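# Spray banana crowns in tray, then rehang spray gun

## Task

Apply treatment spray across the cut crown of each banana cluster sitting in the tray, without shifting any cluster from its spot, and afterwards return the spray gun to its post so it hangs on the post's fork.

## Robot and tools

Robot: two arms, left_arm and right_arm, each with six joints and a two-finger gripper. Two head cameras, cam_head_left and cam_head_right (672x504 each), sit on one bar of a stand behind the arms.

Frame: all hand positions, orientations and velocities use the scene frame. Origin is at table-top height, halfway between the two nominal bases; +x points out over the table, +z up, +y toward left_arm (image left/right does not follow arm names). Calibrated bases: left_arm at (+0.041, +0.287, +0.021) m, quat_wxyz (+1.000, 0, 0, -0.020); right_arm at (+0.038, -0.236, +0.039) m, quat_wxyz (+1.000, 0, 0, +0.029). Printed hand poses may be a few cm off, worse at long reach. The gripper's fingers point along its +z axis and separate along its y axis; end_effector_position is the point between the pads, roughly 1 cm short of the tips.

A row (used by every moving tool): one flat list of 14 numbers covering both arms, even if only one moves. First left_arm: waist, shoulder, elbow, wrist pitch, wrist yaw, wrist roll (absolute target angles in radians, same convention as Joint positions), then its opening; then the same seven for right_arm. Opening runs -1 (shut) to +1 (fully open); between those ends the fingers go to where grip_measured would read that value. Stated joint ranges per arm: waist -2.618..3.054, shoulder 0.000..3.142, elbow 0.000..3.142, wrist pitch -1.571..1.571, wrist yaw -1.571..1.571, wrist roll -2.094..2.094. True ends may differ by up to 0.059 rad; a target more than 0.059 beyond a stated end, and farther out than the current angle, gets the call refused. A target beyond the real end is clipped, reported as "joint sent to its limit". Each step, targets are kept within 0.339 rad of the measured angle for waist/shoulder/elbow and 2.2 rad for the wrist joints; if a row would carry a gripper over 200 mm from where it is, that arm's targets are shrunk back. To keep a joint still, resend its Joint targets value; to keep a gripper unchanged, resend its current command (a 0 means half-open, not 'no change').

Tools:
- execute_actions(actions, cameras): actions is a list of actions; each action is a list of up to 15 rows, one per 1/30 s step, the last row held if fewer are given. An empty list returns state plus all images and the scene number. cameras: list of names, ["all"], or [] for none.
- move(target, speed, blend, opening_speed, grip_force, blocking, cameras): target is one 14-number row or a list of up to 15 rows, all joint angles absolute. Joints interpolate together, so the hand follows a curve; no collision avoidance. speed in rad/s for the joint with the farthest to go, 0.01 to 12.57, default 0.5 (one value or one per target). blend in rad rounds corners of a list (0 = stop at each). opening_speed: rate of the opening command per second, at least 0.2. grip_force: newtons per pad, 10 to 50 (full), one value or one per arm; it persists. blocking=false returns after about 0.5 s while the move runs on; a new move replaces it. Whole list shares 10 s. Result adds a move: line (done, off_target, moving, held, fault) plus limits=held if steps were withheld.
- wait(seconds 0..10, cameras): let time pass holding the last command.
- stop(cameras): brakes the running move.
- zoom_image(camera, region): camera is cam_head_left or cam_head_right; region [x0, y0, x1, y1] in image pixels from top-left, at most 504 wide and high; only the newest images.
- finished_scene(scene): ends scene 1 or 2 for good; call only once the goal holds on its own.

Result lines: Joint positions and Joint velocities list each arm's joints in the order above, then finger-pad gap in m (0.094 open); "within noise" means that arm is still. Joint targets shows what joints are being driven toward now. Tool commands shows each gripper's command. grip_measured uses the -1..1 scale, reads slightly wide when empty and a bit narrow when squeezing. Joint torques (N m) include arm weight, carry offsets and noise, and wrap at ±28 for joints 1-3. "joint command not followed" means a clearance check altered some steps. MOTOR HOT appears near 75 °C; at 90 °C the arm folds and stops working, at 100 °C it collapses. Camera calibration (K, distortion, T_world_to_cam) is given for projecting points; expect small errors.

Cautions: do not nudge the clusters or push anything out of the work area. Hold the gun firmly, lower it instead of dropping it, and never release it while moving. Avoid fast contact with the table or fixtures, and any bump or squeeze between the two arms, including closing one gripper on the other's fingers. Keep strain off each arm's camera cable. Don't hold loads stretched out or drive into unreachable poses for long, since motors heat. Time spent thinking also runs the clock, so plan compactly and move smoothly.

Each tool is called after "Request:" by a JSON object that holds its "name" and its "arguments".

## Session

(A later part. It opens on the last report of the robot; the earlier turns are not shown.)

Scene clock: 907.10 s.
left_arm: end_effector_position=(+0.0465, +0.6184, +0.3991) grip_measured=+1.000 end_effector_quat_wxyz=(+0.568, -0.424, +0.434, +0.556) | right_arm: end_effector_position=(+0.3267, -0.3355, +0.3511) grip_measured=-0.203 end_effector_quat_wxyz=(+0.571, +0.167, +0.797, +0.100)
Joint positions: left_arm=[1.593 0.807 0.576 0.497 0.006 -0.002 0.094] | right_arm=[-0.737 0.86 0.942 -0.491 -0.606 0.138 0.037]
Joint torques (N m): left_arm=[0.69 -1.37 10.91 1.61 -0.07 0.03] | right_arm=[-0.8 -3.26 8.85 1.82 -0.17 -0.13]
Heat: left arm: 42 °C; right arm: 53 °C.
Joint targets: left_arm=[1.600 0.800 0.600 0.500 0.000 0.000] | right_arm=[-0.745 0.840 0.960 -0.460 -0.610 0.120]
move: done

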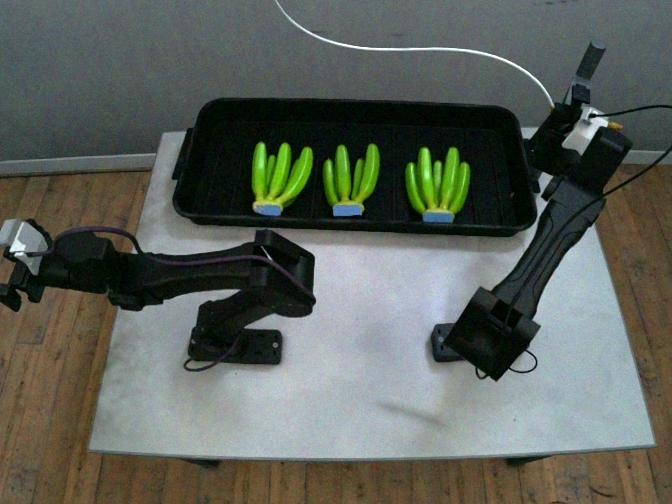

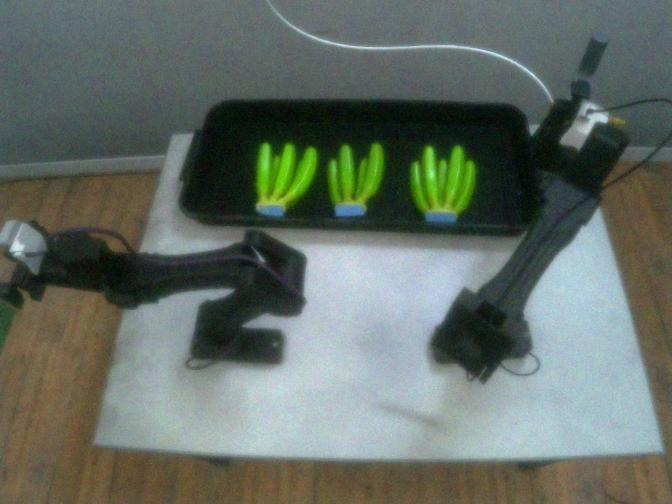

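Request:
{"name": "move", "arguments": {"target": [[1.6,0.8,0.6,0.5,0,0,1,-0.415,0.80,0.95,-0.54,-0.02,0.0,-1],[1.6,0.8,0.6,0.5,0,0,1,-0.415,0.825,0.92,-0.52,-0.02,0.0,-1]], "speed": 0.25, "cameras": ["cam_head_left","cam_head_right"]}}

Request:
{"name": "zoom_image", "arguments": {"camera": "cam_head_left", "region": [510, 60, 630, 180]}}

Request:
{"name": "zoom_image", "arguments": {"camera": "cam_head_right", "region": [510, 60, 630, 180]}}

Scene clock: 937.77 s.
left_arm: end_effector_position=(+0.0465, +0.6184, +0.3991) grip_measured=+1.000 end_effector_quat_wxyz=(+0.568, -0.424, +0.434, +0.556) | right_arm: end_effector_position=(+0.3237, -0.3389, +0.3247) grip_measured=-0.203 end_effector_quat_wxyz=(+0.519, +0.152, +0.837, -0.082)
Joint positions: left_arm=[1.593 0.807 0.576 0.497 0.006 -0.002 0.094] | right_arm=[-0.424 0.831 0.93 -0.563 -0.026 0.011 0.037]
Joint torques (N m): left_arm=[0.66 -1.33 10.88 1.62 -0.08 0.05] | right_arm=[0.7 -1.51 6.27 2 0.04 -0.11]
Heat: left arm: 42 °C; right arm: 54 °C.
Joint targets: left_arm=[1.600 0.800 0.600 0.500 0.000 0.000] | right_arm=[-0.415 0.825 0.920 -0.520 -0.020 0.000]
move: off_target (right_arm); right_arm: the wrist pitch is farthest, 0.043 rad from its target

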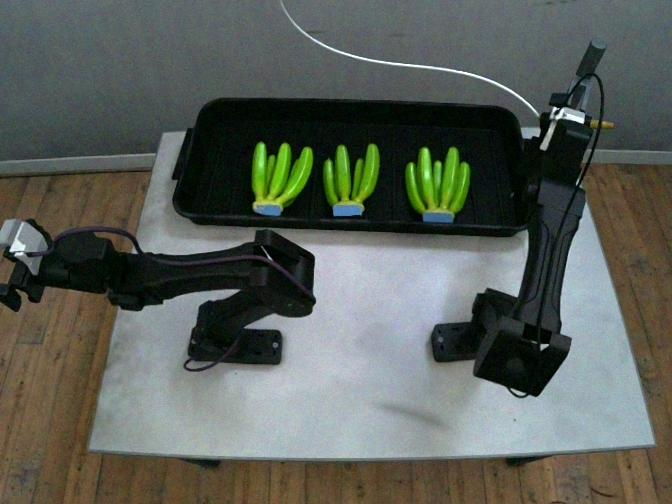

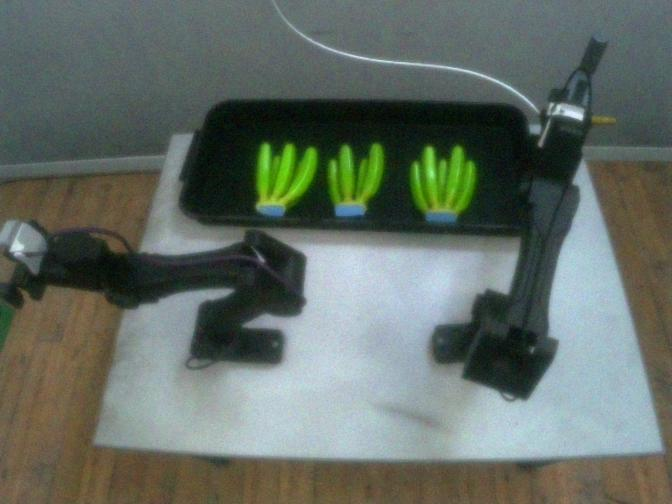

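Scaled by 4.200 from the camera's 672x504 image, which has a finer 960x720 frame.

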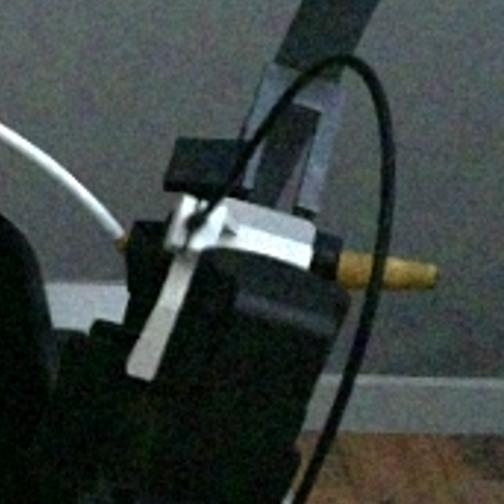

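Scaled by 4.200 from the camera's 672x504 image, which has a finer 960x720 frame.

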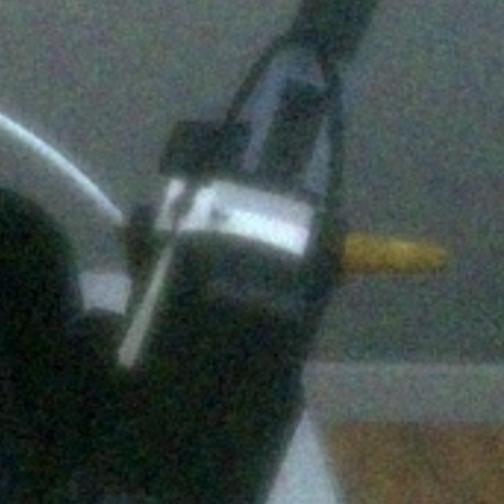

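Request:
{"name": "move", "arguments": {"target": [1.6,0.8,0.6,0.5,0,0,1,-0.415,0.825,0.92,-0.52,0.02,0.24,-1], "speed": 0.25, "cameras": ["cam_head_left","cam_head_right"]}}

Request:
{"name": "zoom_image", "arguments": {"camera": "cam_head_left", "region": [510, 60, 630, 180]}}

Request:
{"name": "zoom_image", "arguments": {"camera": "cam_head_right", "region": [510, 60, 630, 180]}}

Scene clock: 948.40 s.
left_arm: end_effector_position=(+0.0465, +0.6184, +0.3991) grip_measured=+1.000 end_effector_quat_wxyz=(+0.568, -0.424, +0.434, +0.556) | right_arm: end_effector_position=(+0.3213, -0.3452, +0.3247) grip_measured=-0.203 end_effector_quat_wxyz=(+0.524, +0.254, +0.812, -0.039)
Joint positions: left_arm=[1.593 0.807 0.576 0.497 0.006 -0.002 0.094] | right_arm=[-0.424 0.831 0.93 -0.563 0.011 0.234 0.037]
Joint torques (N m): left_arm=[0.68 -1.39 10.86 1.61 -0.06 0.04] | right_arm=[0.92 -1.52 6.56 1.97 0.03 0.06]
Motor temperatures (°C): left_arm=[27 27 37 42 26 26 26] | right_arm=[27 29 47 57 29 24 34]
Heat: left arm: 42 °C; right arm: 57 °C.
Joint targets: left_arm=[1.600 0.800 0.600 0.500 0.000 0.000] | right_arm=[-0.415 0.825 0.920 -0.520 0.020 0.240]
move: off_target (right_arm); right_arm: the wrist pitch is farthest, 0.043 rad from its target

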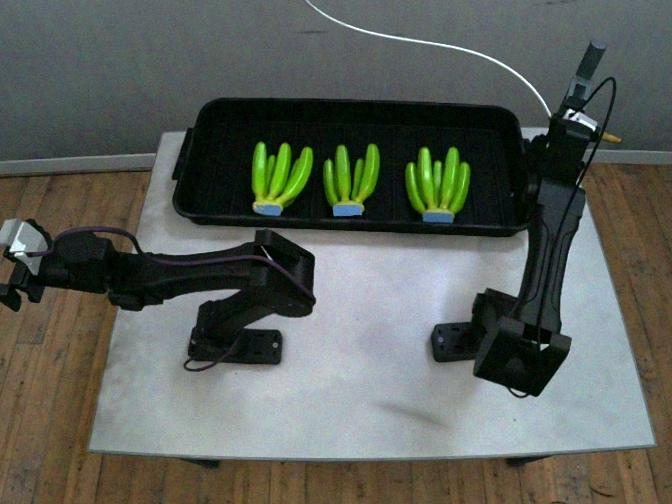

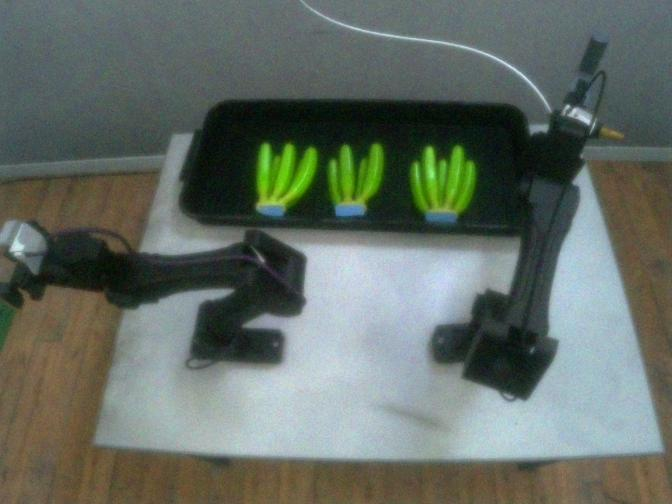

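Scaled by 4.200 from the camera's 672x504 image, which has a finer 960x720 frame.

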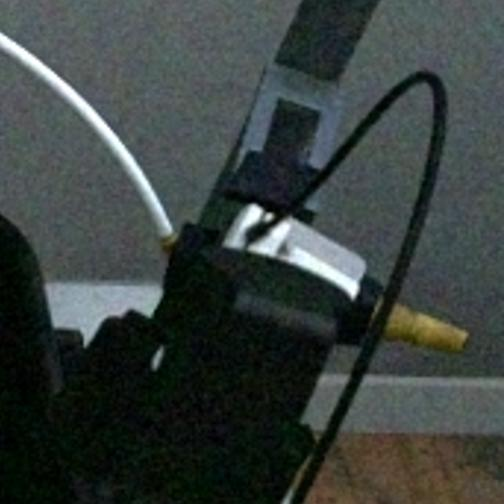

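Scaled by 4.200 from the camera's 672x504 image, which has a finer 960x720 frame.

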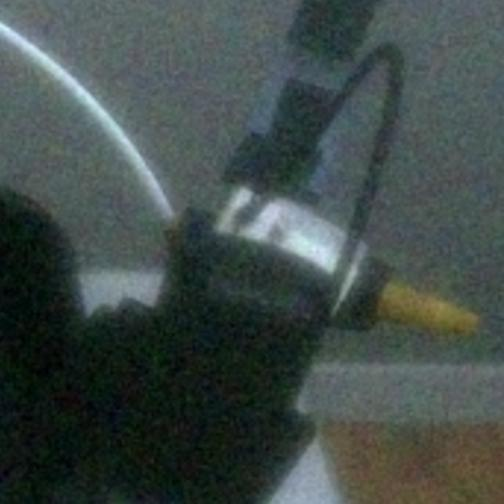

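Request:
{"name": "move", "arguments": {"target": [1.6,0.8,0.6,0.5,0,0,1,-0.495,0.865,0.86,-0.42,-0.055,0.24,-1], "speed": 0.15, "cameras": ["cam_head_left","cam_head_right"]}}

Request:
{"name": "zoom_image", "arguments": {"camera": "cam_head_left", "region": [530, 60, 630, 160]}}

Request:
{"name": "zoom_image", "arguments": {"camera": "cam_head_right", "region": [530, 60, 630, 160]}}

Scene clock: 980.47 s.
left_arm: end_effector_position=(+0.0465, +0.6184, +0.3991) grip_measured=+1.000 end_effector_quat_wxyz=(+0.568, -0.424, +0.434, +0.556) | right_arm: end_effector_position=(+0.3328, -0.3581, +0.3132) grip_measured=-0.203 end_effector_quat_wxyz=(+0.533, +0.261, +0.804, -0.029)
Joint positions: left_arm=[1.593 0.807 0.576 0.497 0.006 -0.002 0.094] | right_arm=[-0.485 0.866 0.875 -0.455 -0.053 0.234 0.037]
Joint torques (N m): left_arm=[0.69 -1.33 10.77 1.6 -0.06 0.05] | right_arm=[-0.69 -1.51 6.43 1.94 -0.01 0.08]
Motor temperatures (°C): left_arm=[27 27 37 42 26 26 26] | right_arm=[27 28 46 59 29 24 34]
Heat: left arm: 42 °C; right arm: 59 °C.
Joint targets: left_arm=[1.600 0.800 0.600 0.500 0.000 0.000] | right_arm=[-0.495 0.865 0.860 -0.420 -0.055 0.240]
move: done

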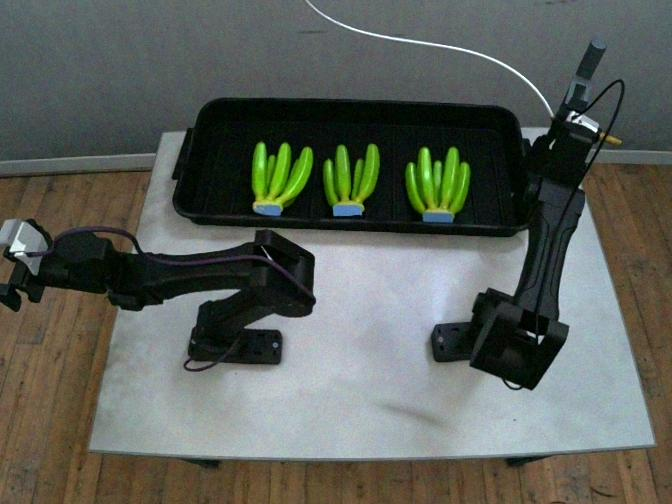

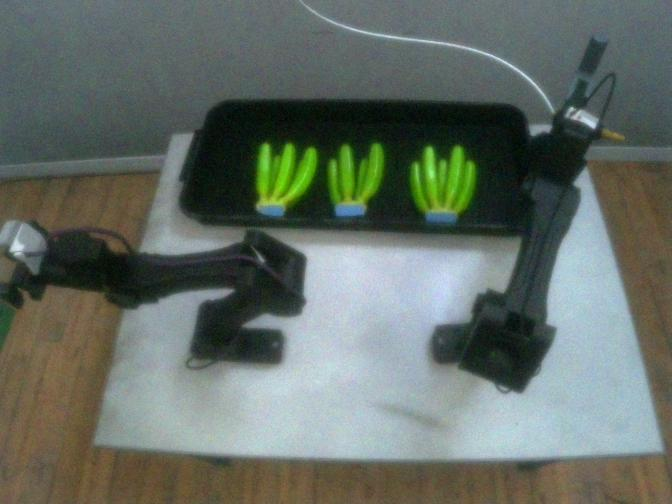

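Scaled by 5.040 from the camera's 672x504 image, which has a finer 960x720 frame.

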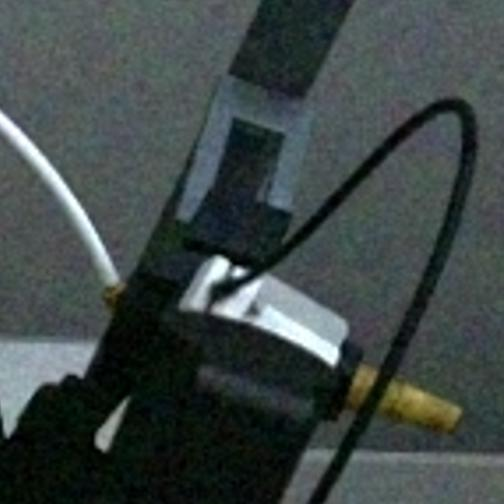

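Scaled by 5.040 from the camera's 672x504 image, which has a finer 960x720 frame.

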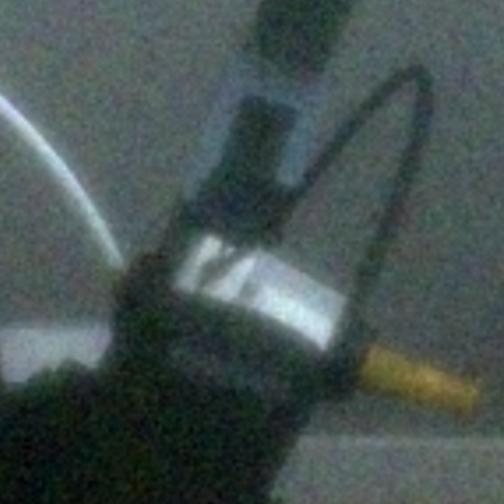

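Request:
{"name": "move", "arguments": {"target": [[1.6,0.8,0.6,0.5,0,0,1,-0.495,0.985,0.94,-0.325,-0.05,0.24,-1]], "speed": 0.08, "cameras": ["cam_head_left","cam_head_right"]}}

Request:
{"name": "zoom_image", "arguments": {"camera": "cam_head_left", "region": [530, 60, 630, 160]}}

Request:
{"name": "zoom_image", "arguments": {"camera": "cam_head_right", "region": [530, 60, 630, 160]}}

Scene clock: 998.27 s.
left_arm: end_effector_position=(+0.0465, +0.6184, +0.3991) grip_measured=+1.000 end_effector_quat_wxyz=(+0.568, -0.424, +0.434, +0.556) | right_arm: end_effector_position=(+0.3590, -0.3700, +0.3111) grip_measured=-0.203 end_effector_quat_wxyz=(+0.536, +0.261, +0.803, -0.029)
Joint positions: left_arm=[1.593 0.807 0.576 0.497 0.006 -0.002 0.094] | right_arm=[-0.485 0.978 0.9 -0.361 -0.053 0.235 0.037]
Joint torques (N m): left_arm=[0.65 -1.33 10.86 1.61 -0.08 0.05] | right_arm=[-0.96 -1.89 11.02 1.94 -0.02 0.1]
Motor temperatures (°C): left_arm=[27 27 37 42 26 26 26] | right_arm=[27 28 46 59 29 24 34]
Heat: left arm: 42 °C; right arm: 59 °C.
Joint targets: left_arm=[1.600 0.800 0.600 0.500 0.000 0.000] | right_arm=[-0.495 0.985 0.940 -0.325 -0.050 0.240]
move: off_target (right_arm); right_arm: the elbow is farthest, 0.040 rad from its target

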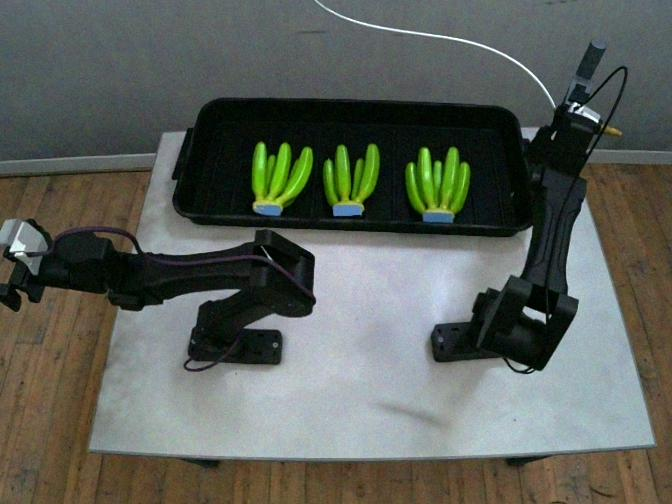

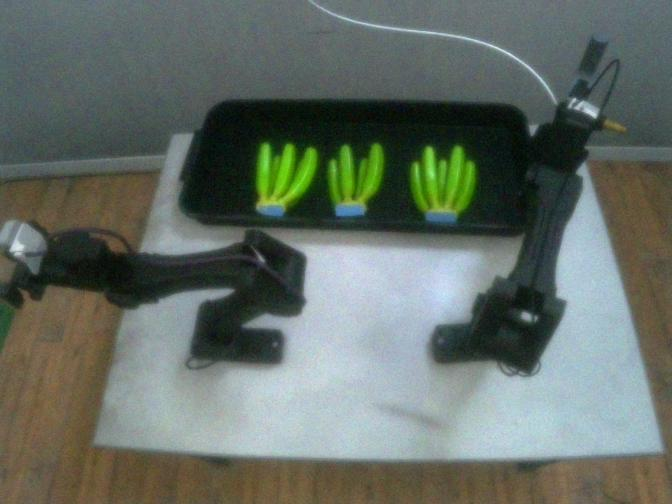

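Scaled by 5.040 from the camera's 672x504 image, which has a finer 960x720 frame.

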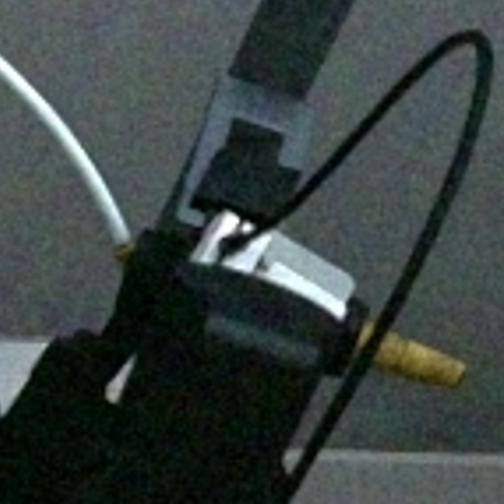

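Scaled by 5.040 from the camera's 672x504 image, which has a finer 960x720 frame.

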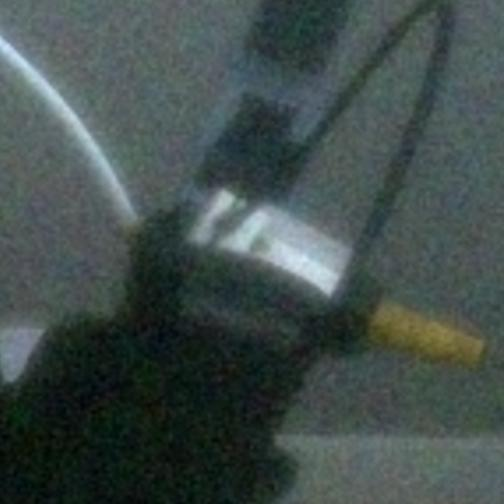

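Request:
{"name": "move", "arguments": {"target": [[1.6,0.8,0.6,0.5,0,0,1,-0.498,1.092,0.98,-0.262,-0.05,0.24,-1]], "speed": 0.08, "cameras": ["cam_head_left","cam_head_right"]}}

Request:
{"name": "zoom_image", "arguments": {"camera": "cam_head_left", "region": [530, 60, 630, 160]}}

Request:
{"name": "zoom_image", "arguments": {"camera": "cam_head_right", "region": [530, 60, 630, 160]}}

Scene clock: 1009.93 s.
left_arm: end_effector_position=(+0.0465, +0.6184, +0.3991) grip_measured=+1.000 end_effector_quat_wxyz=(+0.568, -0.424, +0.434, +0.556) | right_arm: end_effector_position=(+0.3816, -0.3809, +0.3288) grip_measured=-0.203 end_effector_quat_wxyz=(+0.559, +0.256, +0.788, -0.031)
Joint positions: left_arm=[1.593 0.807 0.576 0.497 0.006 -0.002 0.094] | right_arm=[-0.487 1.06 0.955 -0.279 -0.055 0.237 0.037]
Joint torques (N m): left_arm=[0.66 -1.37 10.91 1.62 -0.08 0.05] | right_arm=[-1.05 -0.57 9.62 1.79 0.02 0.06]
Motor temperatures (°C): left_arm=[27 27 37 42 26 26 26] | right_arm=[27 28 48 59 29 24 34]
Heat: left arm: 42 °C; right arm: 59 °C.
Joint targets: left_arm=[1.600 0.800 0.600 0.500 0.000 0.000] | right_arm=[-0.498 1.092 0.980 -0.262 -0.050 0.240]
move: done

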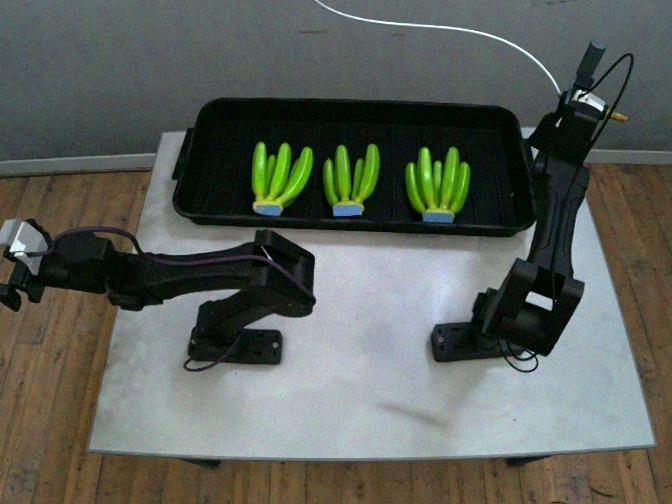

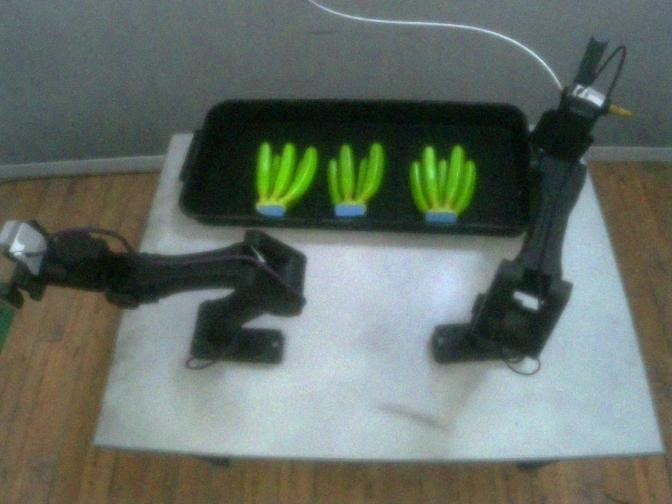

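Scaled by 5.040 from the camera's 672x504 image, which has a finer 960x720 frame.

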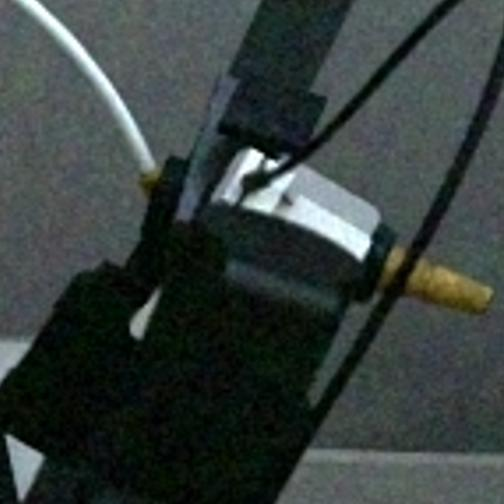

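Scaled by 5.040 from the camera's 672x504 image, which has a finer 960x720 frame.

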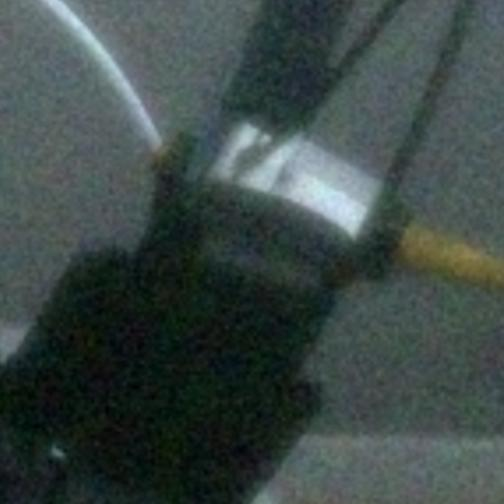

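Request:
{"name": "move", "arguments": {"target": [[1.6,0.8,0.6,0.5,0,0,1,-0.498,1.10,0.94,-0.262,-0.05,0.24,-1]], "speed": 0.08, "cameras": ["cam_head_left","cam_head_right"]}}

Request:
{"name": "zoom_image", "arguments": {"camera": "cam_head_left", "region": [530, 60, 630, 160]}}

Request:
{"name": "zoom_image", "arguments": {"camera": "cam_head_right", "region": [530, 60, 630, 160]}}

Scene clock: 1026.43 s.
left_arm: end_effector_position=(+0.0465, +0.6184, +0.3991) grip_measured=+1.000 end_effector_quat_wxyz=(+0.568, -0.424, +0.434, +0.556) | right_arm: end_effector_position=(+0.3817, -0.3810, +0.3285) grip_measured=-0.203 end_effector_quat_wxyz=(+0.559, +0.257, +0.788, -0.031)
Joint positions: left_arm=[1.593 0.807 0.576 0.497 0.006 -0.002 0.094] | right_arm=[-0.487 1.061 0.955 -0.279 -0.055 0.237 0.037]
Joint torques (N m): left_arm=[0.68 -1.32 10.81 1.61 -0.08 0.07] | right_arm=[-0.95 -0.01 6.3 1.79 0 0.02]
Motor temperatures (°C): left_arm=[27 27 37 42 26 26 26] | right_arm=[27 28 47 56 29 24 34]
Heat: left arm: 42 °C; right arm: 56 °C.
Joint targets: left_arm=[1.600 0.800 0.600 0.500 0.000 0.000] | right_arm=[-0.498 1.100 0.940 -0.262 -0.050 0.240]
move: off_target (right_arm); right_arm: the shoulder is farthest, 0.039 rad from its target

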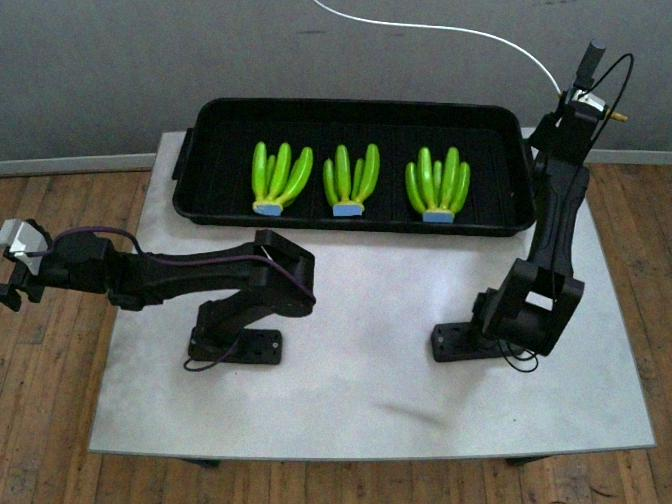

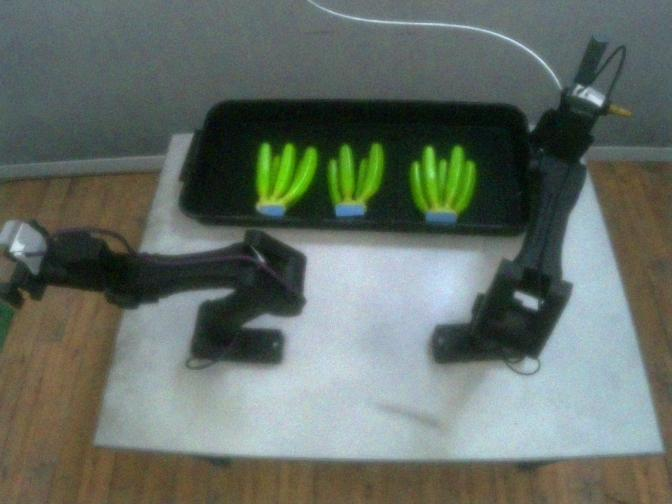

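Scaled by 5.040 from the camera's 672x504 image, which has a finer 960x720 frame.

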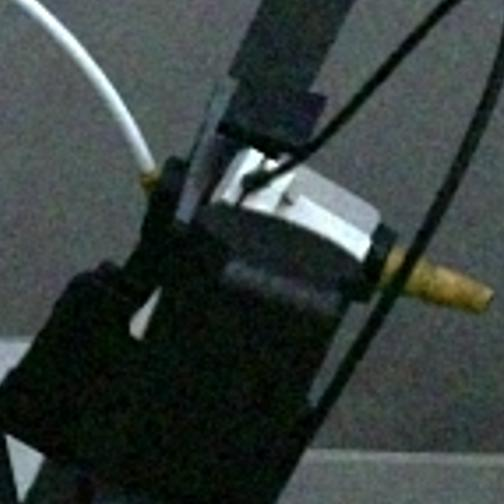

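Scaled by 5.040 from the camera's 672x504 image, which has a finer 960x720 frame.

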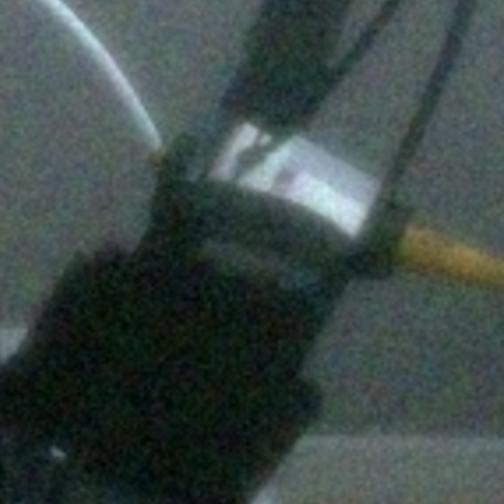

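Request:
{"name": "move", "arguments": {"target": [1.6,0.8,0.6,0.5,0,0,1,-0.498,1.07,0.905,-0.29,-0.05,0.24,-1], "speed": 0.08, "cameras": ["cam_head_left"]}}

Request:
{"name": "zoom_image", "arguments": {"camera": "cam_head_left", "region": [530, 60, 630, 160]}}

Scene clock: 1036.37 s.
left_arm: end_effector_position=(+0.0465, +0.6184, +0.3991) grip_measured=+1.000 end_effector_quat_wxyz=(+0.568, -0.424, +0.434, +0.556) | right_arm: end_effector_position=(+0.3820, -0.3810, +0.3281) grip_measured=-0.203 end_effector_quat_wxyz=(+0.563, +0.255, +0.785, -0.031)
Joint positions: left_arm=[1.593 0.807 0.576 0.497 0.006 -0.002 0.094] | right_arm=[-0.487 1.056 0.941 -0.258 -0.056 0.236 0.037]
Joint torques (N m): left_arm=[0.68 -1.35 10.78 1.62 -0.07 0.04] | right_arm=[-1.2 -2.15 4.86 1.38 0.03 0.04]
Motor temperatures (°C): left_arm=[27 27 37 42 26 26 26] | right_arm=[27 28 45 55 29 24 34]
Heat: left arm: 42 °C; right arm: 55 °C.
Joint targets: left_arm=[1.600 0.800 0.600 0.500 0.000 0.000] | right_arm=[-0.498 1.070 0.905 -0.290 -0.050 0.240]
move: off_target (right_arm); right_arm: the elbow is farthest, 0.036 rad from its target
Images, in order (width x height): cam_head_left 672x504.

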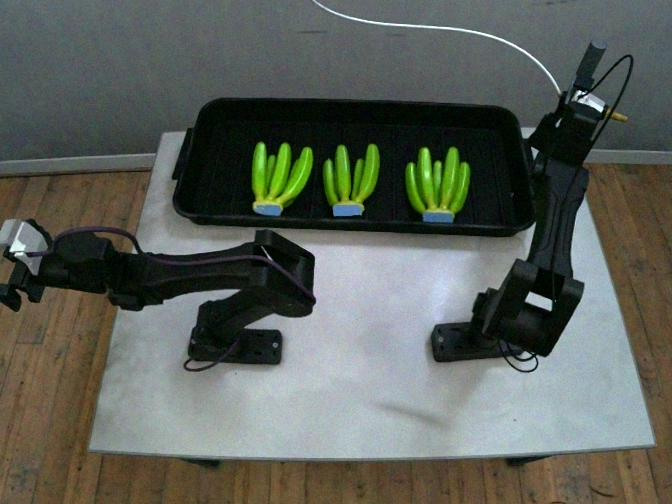

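Scaled by 5.040 from the camera's 672x504 image, which has a finer 960x720 frame.

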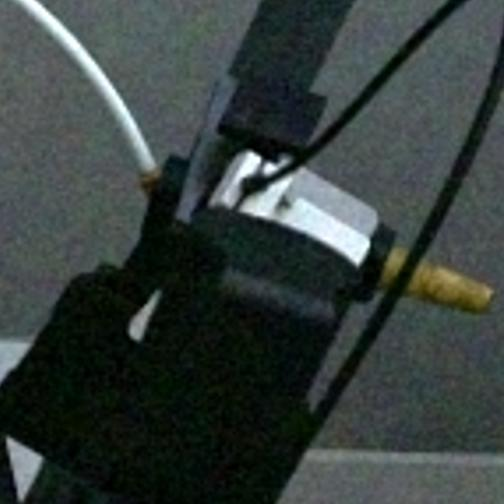

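Request:
{"name": "move", "arguments": {"target": [1.6,0.8,0.6,0.5,0,0,1,-0.492,1.01,0.89,-0.34,-0.05,0.24,-1], "speed": 0.08, "cameras": ["cam_head_left"]}}

Request:
{"name": "zoom_image", "arguments": {"camera": "cam_head_left", "region": [530, 60, 630, 160]}}

Scene clock: 1050.60 s.
left_arm: end_effector_position=(+0.0465, +0.6184, +0.3991) grip_measured=+1.000 end_effector_quat_wxyz=(+0.568, -0.424, +0.434, +0.556) | right_arm: end_effector_position=(+0.3708, -0.3761, +0.3190) grip_measured=-0.203 end_effector_quat_wxyz=(+0.550, +0.258, +0.794, -0.030)
Joint positions: left_arm=[1.593 0.807 0.576 0.497 0.006 -0.002 0.094] | right_arm=[-0.487 1.018 0.916 -0.303 -0.055 0.236 0.037]
Joint torques (N m): left_arm=[0.66 -1.42 10.88 1.61 -0.08 0.04] | right_arm=[-0.34 -3.62 5.57 1.31 -0.02 0.05]
Heat: left arm: 42 °C; right arm: 52 °C.
Joint targets: left_arm=[1.600 0.800 0.600 0.500 0.000 0.000] | right_arm=[-0.492 1.010 0.890 -0.340 -0.050 0.240]
move: off_target (right_arm); right_arm: the wrist pitch is farthest, 0.037 rad from its target
Images, in order (width x height): cam_head_left 672x504.

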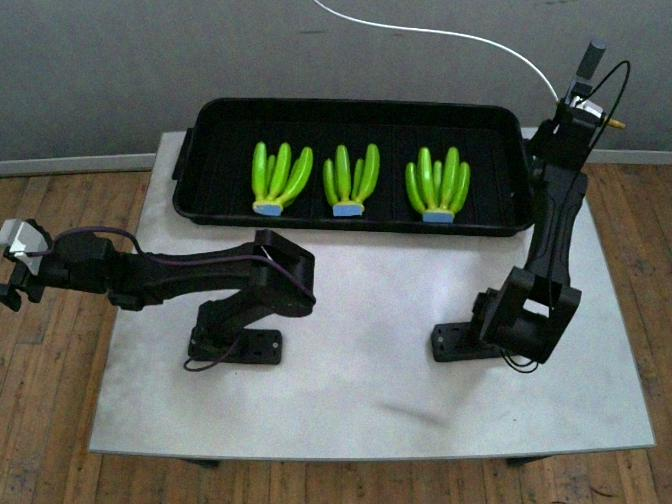

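Scaled by 5.040 from the camera's 672x504 image, which has a finer 960x720 frame.

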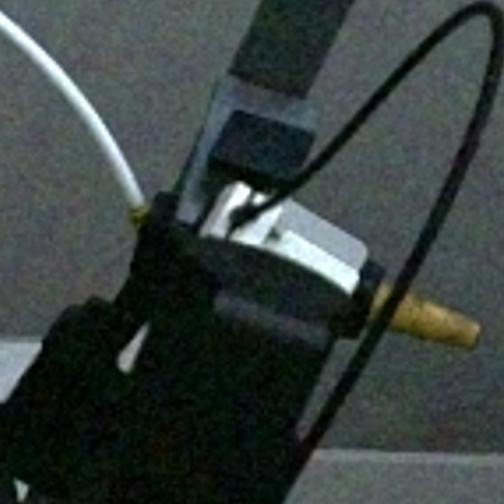

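Request:
{"name": "move", "arguments": {"target": [1.6,0.8,0.6,0.5,0,0,1,-0.492,1.015,0.865,-0.34,-0.05,0.24,-1], "speed": 0.08, "cameras": ["cam_head_left"]}}

Request:
{"name": "zoom_image", "arguments": {"camera": "cam_head_left", "region": [530, 60, 630, 160]}}

Scene clock: 1055.87 s.
left_arm: end_effector_position=(+0.0465, +0.6184, +0.3991) grip_measured=+1.000 end_effector_quat_wxyz=(+0.568, -0.424, +0.434, +0.556) | right_arm: end_effector_position=(+0.3705, -0.3761, +0.3176) grip_measured=-0.203 end_effector_quat_wxyz=(+0.553, +0.258, +0.791, -0.031)
Joint positions: left_arm=[1.593 0.807 0.576 0.497 0.006 -0.002 0.094] | right_arm=[-0.487 1.012 0.901 -0.286 -0.054 0.236 0.037]
Joint torques (N m): left_arm=[0.7 -1.4 10.88 1.6 -0.07 0.04] | right_arm=[-0.42 -2.66 5 1.2 -0.01 0.04]
Heat: left arm: 42 °C; right arm: 51 °C.
Joint targets: left_arm=[1.600 0.800 0.600 0.500 0.000 0.000] | right_arm=[-0.492 1.015 0.865 -0.340 -0.050 0.240]
move: off_target (right_arm); right_arm: the wrist pitch is farthest, 0.054 rad from its target
Images, in order (width x height): cam_head_left 672x504.

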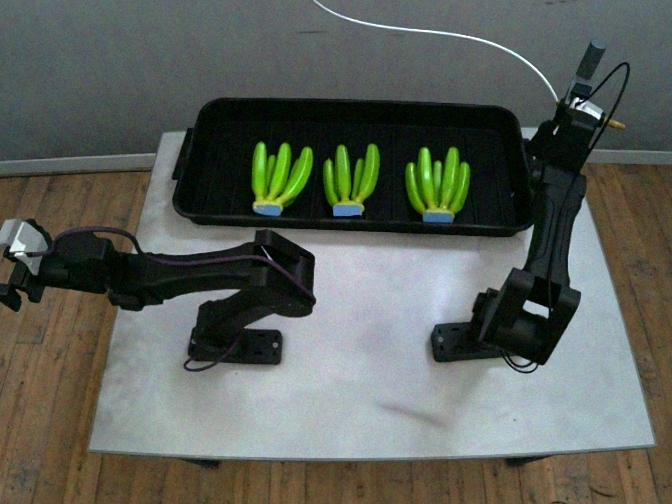

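Scaled by 5.040 from the camera's 672x504 image, which has a finer 960x720 frame.

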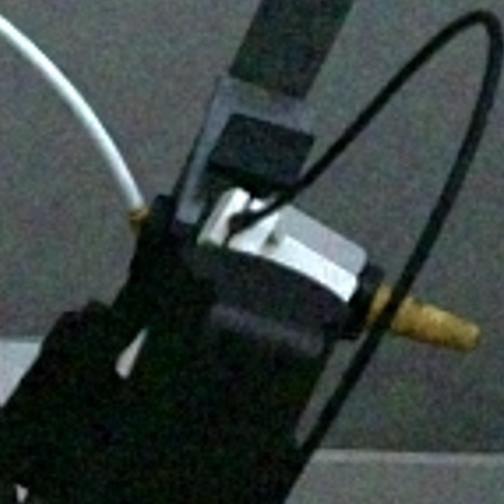

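Request:
{"name": "move", "arguments": {"target": [1.6,0.8,0.6,0.5,0,0,1,-0.489,1.012,0.89,-0.30,-0.05,0.24,1], "speed": 0.08, "opening_speed": 0.5, "cameras": ["cam_head_left"]}}

Request:
{"name": "zoom_image", "arguments": {"camera": "cam_head_left", "region": [510, 50, 640, 180]}}

Scene clock: 1069.23 s.
left_arm: end_effector_position=(+0.0465, +0.6184, +0.3991) grip_measured=+1.000 end_effector_quat_wxyz=(+0.568, -0.424, +0.434, +0.556) | right_arm: end_effector_position=(+0.3707, -0.3765, +0.3183) grip_measured=+0.998 end_effector_quat_wxyz=(+0.555, +0.258, +0.790, -0.032)
Joint positions: left_arm=[1.593 0.807 0.576 0.497 0.006 -0.002 0.094] | right_arm=[-0.487 1.012 0.9 -0.282 -0.052 0.236 0.094]
Joint torques (N m): left_arm=[0.77 -1.32 10.82 1.6 -0.07 0.03] | right_arm=[-0.13 -2.93 6.9 1.47 -0.03 0.05]
Motor temperatures (°C): left_arm=[27 27 37 42 26 26 26] | right_arm=[27 28 45 49 29 24 34]
Heat: left arm: 42 °C; right arm: 49 °C.
Joint targets: left_arm=[1.600 0.800 0.600 0.500 0.000 0.000] | right_arm=[-0.489 1.012 0.890 -0.300 -0.050 0.240]
move: done
Images, in order (width x height): cam_head_left 672x504.

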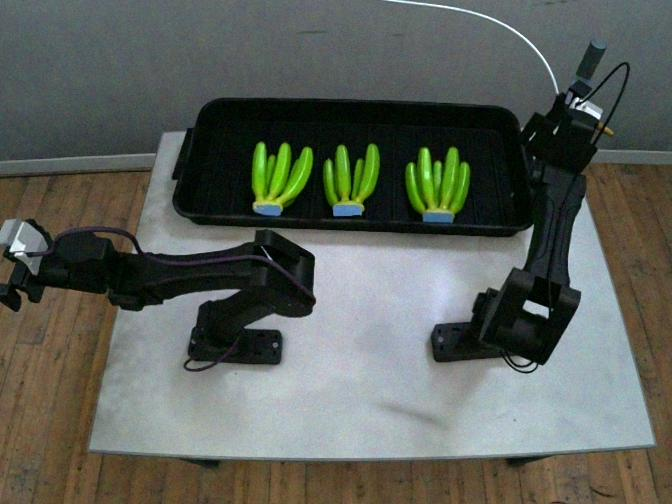

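Scaled by 3.877 from the camera's 672x504 image, which has a finer 960x720 frame.

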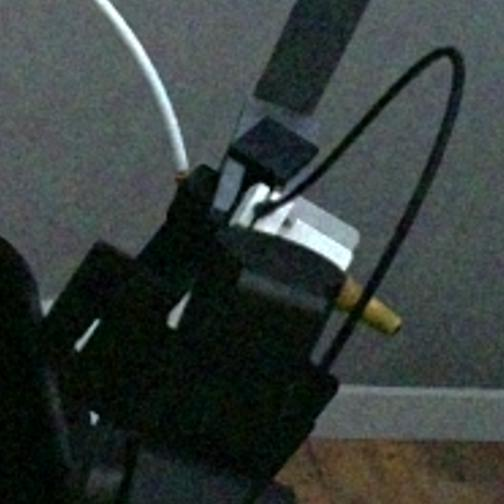

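Request:
{"name": "move", "arguments": {"target": [[1.6,0.8,0.6,0.5,0,0,1,-0.49,0.87,0.865,-0.37,-0.05,0.24,1],[1.6,0.8,0.6,0.5,0,0,1,-0.49,0.66,0.82,-0.48,-0.05,0.24,1]], "speed": 0.15, "blend": 0.02, "cameras": ["cam_head_left","cam_head_right"]}}

Request:
{"name": "zoom_image", "arguments": {"camera": "cam_head_left", "region": [510, 50, 640, 180]}}

Scene clock: 1082.80 s.
left_arm: end_effector_position=(+0.0465, +0.6184, +0.3991) grip_measured=+1.000 end_effector_quat_wxyz=(+0.568, -0.424, +0.434, +0.556) | right_arm: end_effector_position=(+0.3003, -0.3443, +0.3513) grip_measured=+0.998 end_effector_quat_wxyz=(+0.597, +0.247, +0.763, -0.037)
Joint positions: left_arm=[1.593 0.807 0.576 0.497 0.006 -0.002 0.094] | right_arm=[-0.487 0.669 0.841 -0.461 -0.052 0.236 0.094]
Joint torques (N m): left_arm=[0.62 -1.4 10.84 1.59 -0.08 0.02] | right_arm=[-0.31 -0.34 5.7 1.57 0.01 0.06]
Heat: left arm: 42 °C; right arm: 49 °C.
Joint targets: left_arm=[1.600 0.800 0.600 0.500 0.000 0.000] | right_arm=[-0.490 0.660 0.820 -0.480 -0.050 0.240]
move: done

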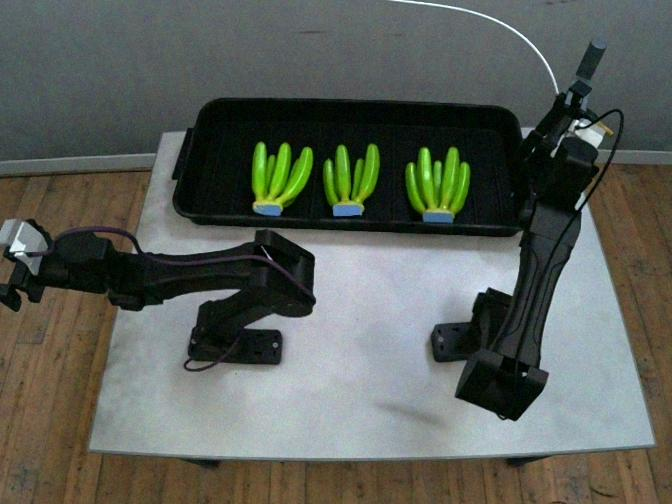

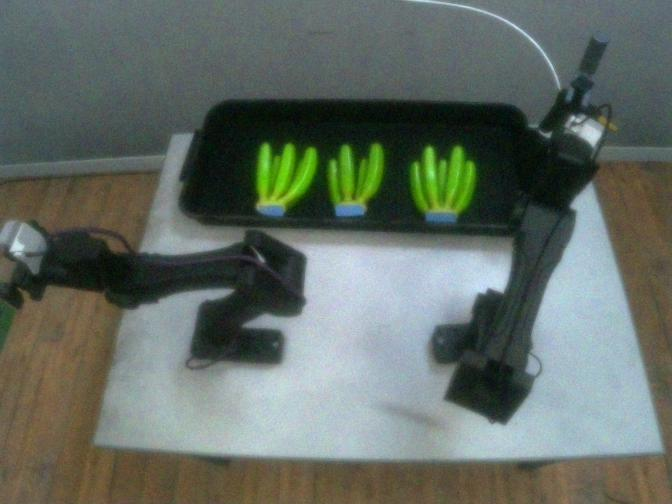

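Scaled by 3.877 from the camera's 672x504 image, which has a finer 960x720 frame.

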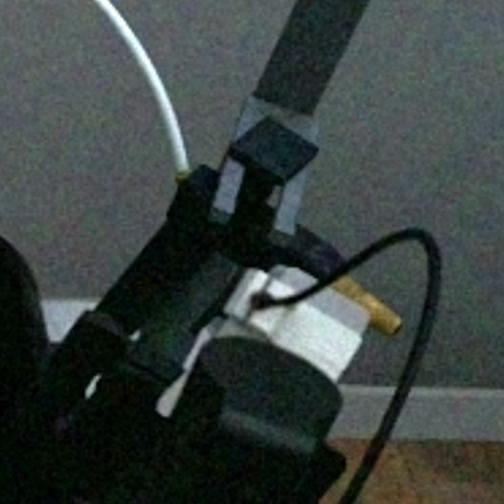

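Gun hangs in the fork. Back off a little further and finish.

Request:
{"name": "move", "arguments": {"target": [1.6,0.8,0.6,0.5,0,0,1,-0.45,0.45,0.66,-0.5,-0.05,0.24,1], "speed": 0.25, "cameras": ["cam_head_left"]}}

Request:
{"name": "zoom_image", "arguments": {"camera": "cam_head_left", "region": [510, 50, 640, 180]}}

Request:
{"name": "finished_scene", "arguments": {"scene": 2}}

Scene clock: 1091.50 s.
left_arm: end_effector_position=(+0.0465, +0.6184, +0.3991) grip_measured=+1.000 end_effector_quat_wxyz=(+0.568, -0.424, +0.434, +0.556) | right_arm: end_effector_position=(+0.2737, -0.3242, +0.3211) grip_measured=+0.998 end_effector_quat_wxyz=(+0.606, +0.234, +0.760, -0.029)
Joint positions: left_arm=[1.593 0.807 0.576 0.497 0.006 -0.002 0.094] | right_arm=[-0.459 0.463 0.68 -0.484 -0.052 0.236 0.094]
Joint torques (N m): left_arm=[0.65 -1.33 10.93 1.59 -0.08 0.05] | right_arm=[0.83 0.36 5.53 1.57 0.05 0.1]
Heat: left arm: 42 °C; right arm: 49 °C.
Joint targets: left_arm=[1.600 0.800 0.600 0.500 0.000 0.000] | right_arm=[-0.450 0.450 0.660 -0.500 -0.050 0.240]
move: done
Images, in order (width x height): cam_head_left 672x504.

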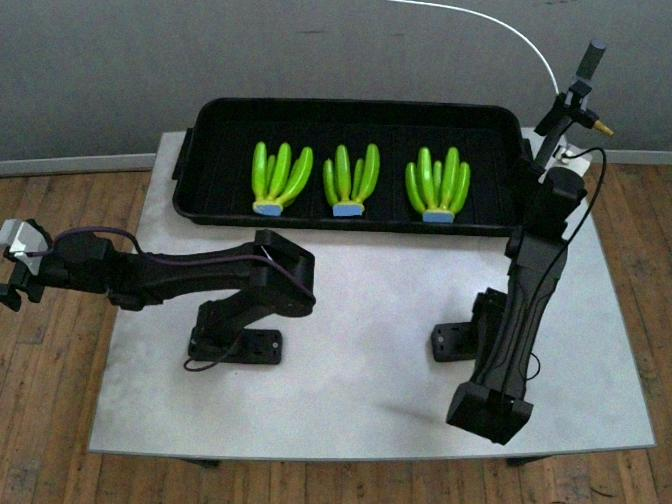

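Scaled by 3.877 from the camera's 672x504 image, which has a finer 960x720 frame.

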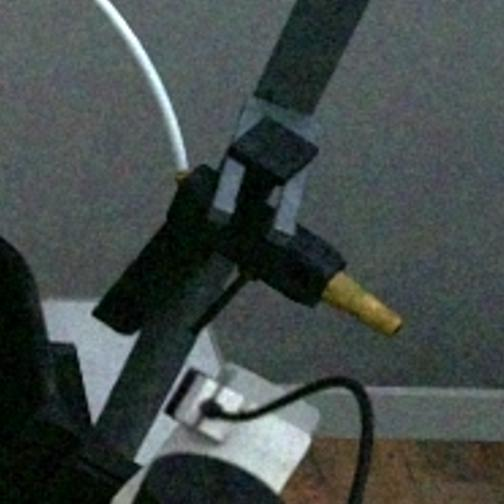

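The scene is finished: the task was done.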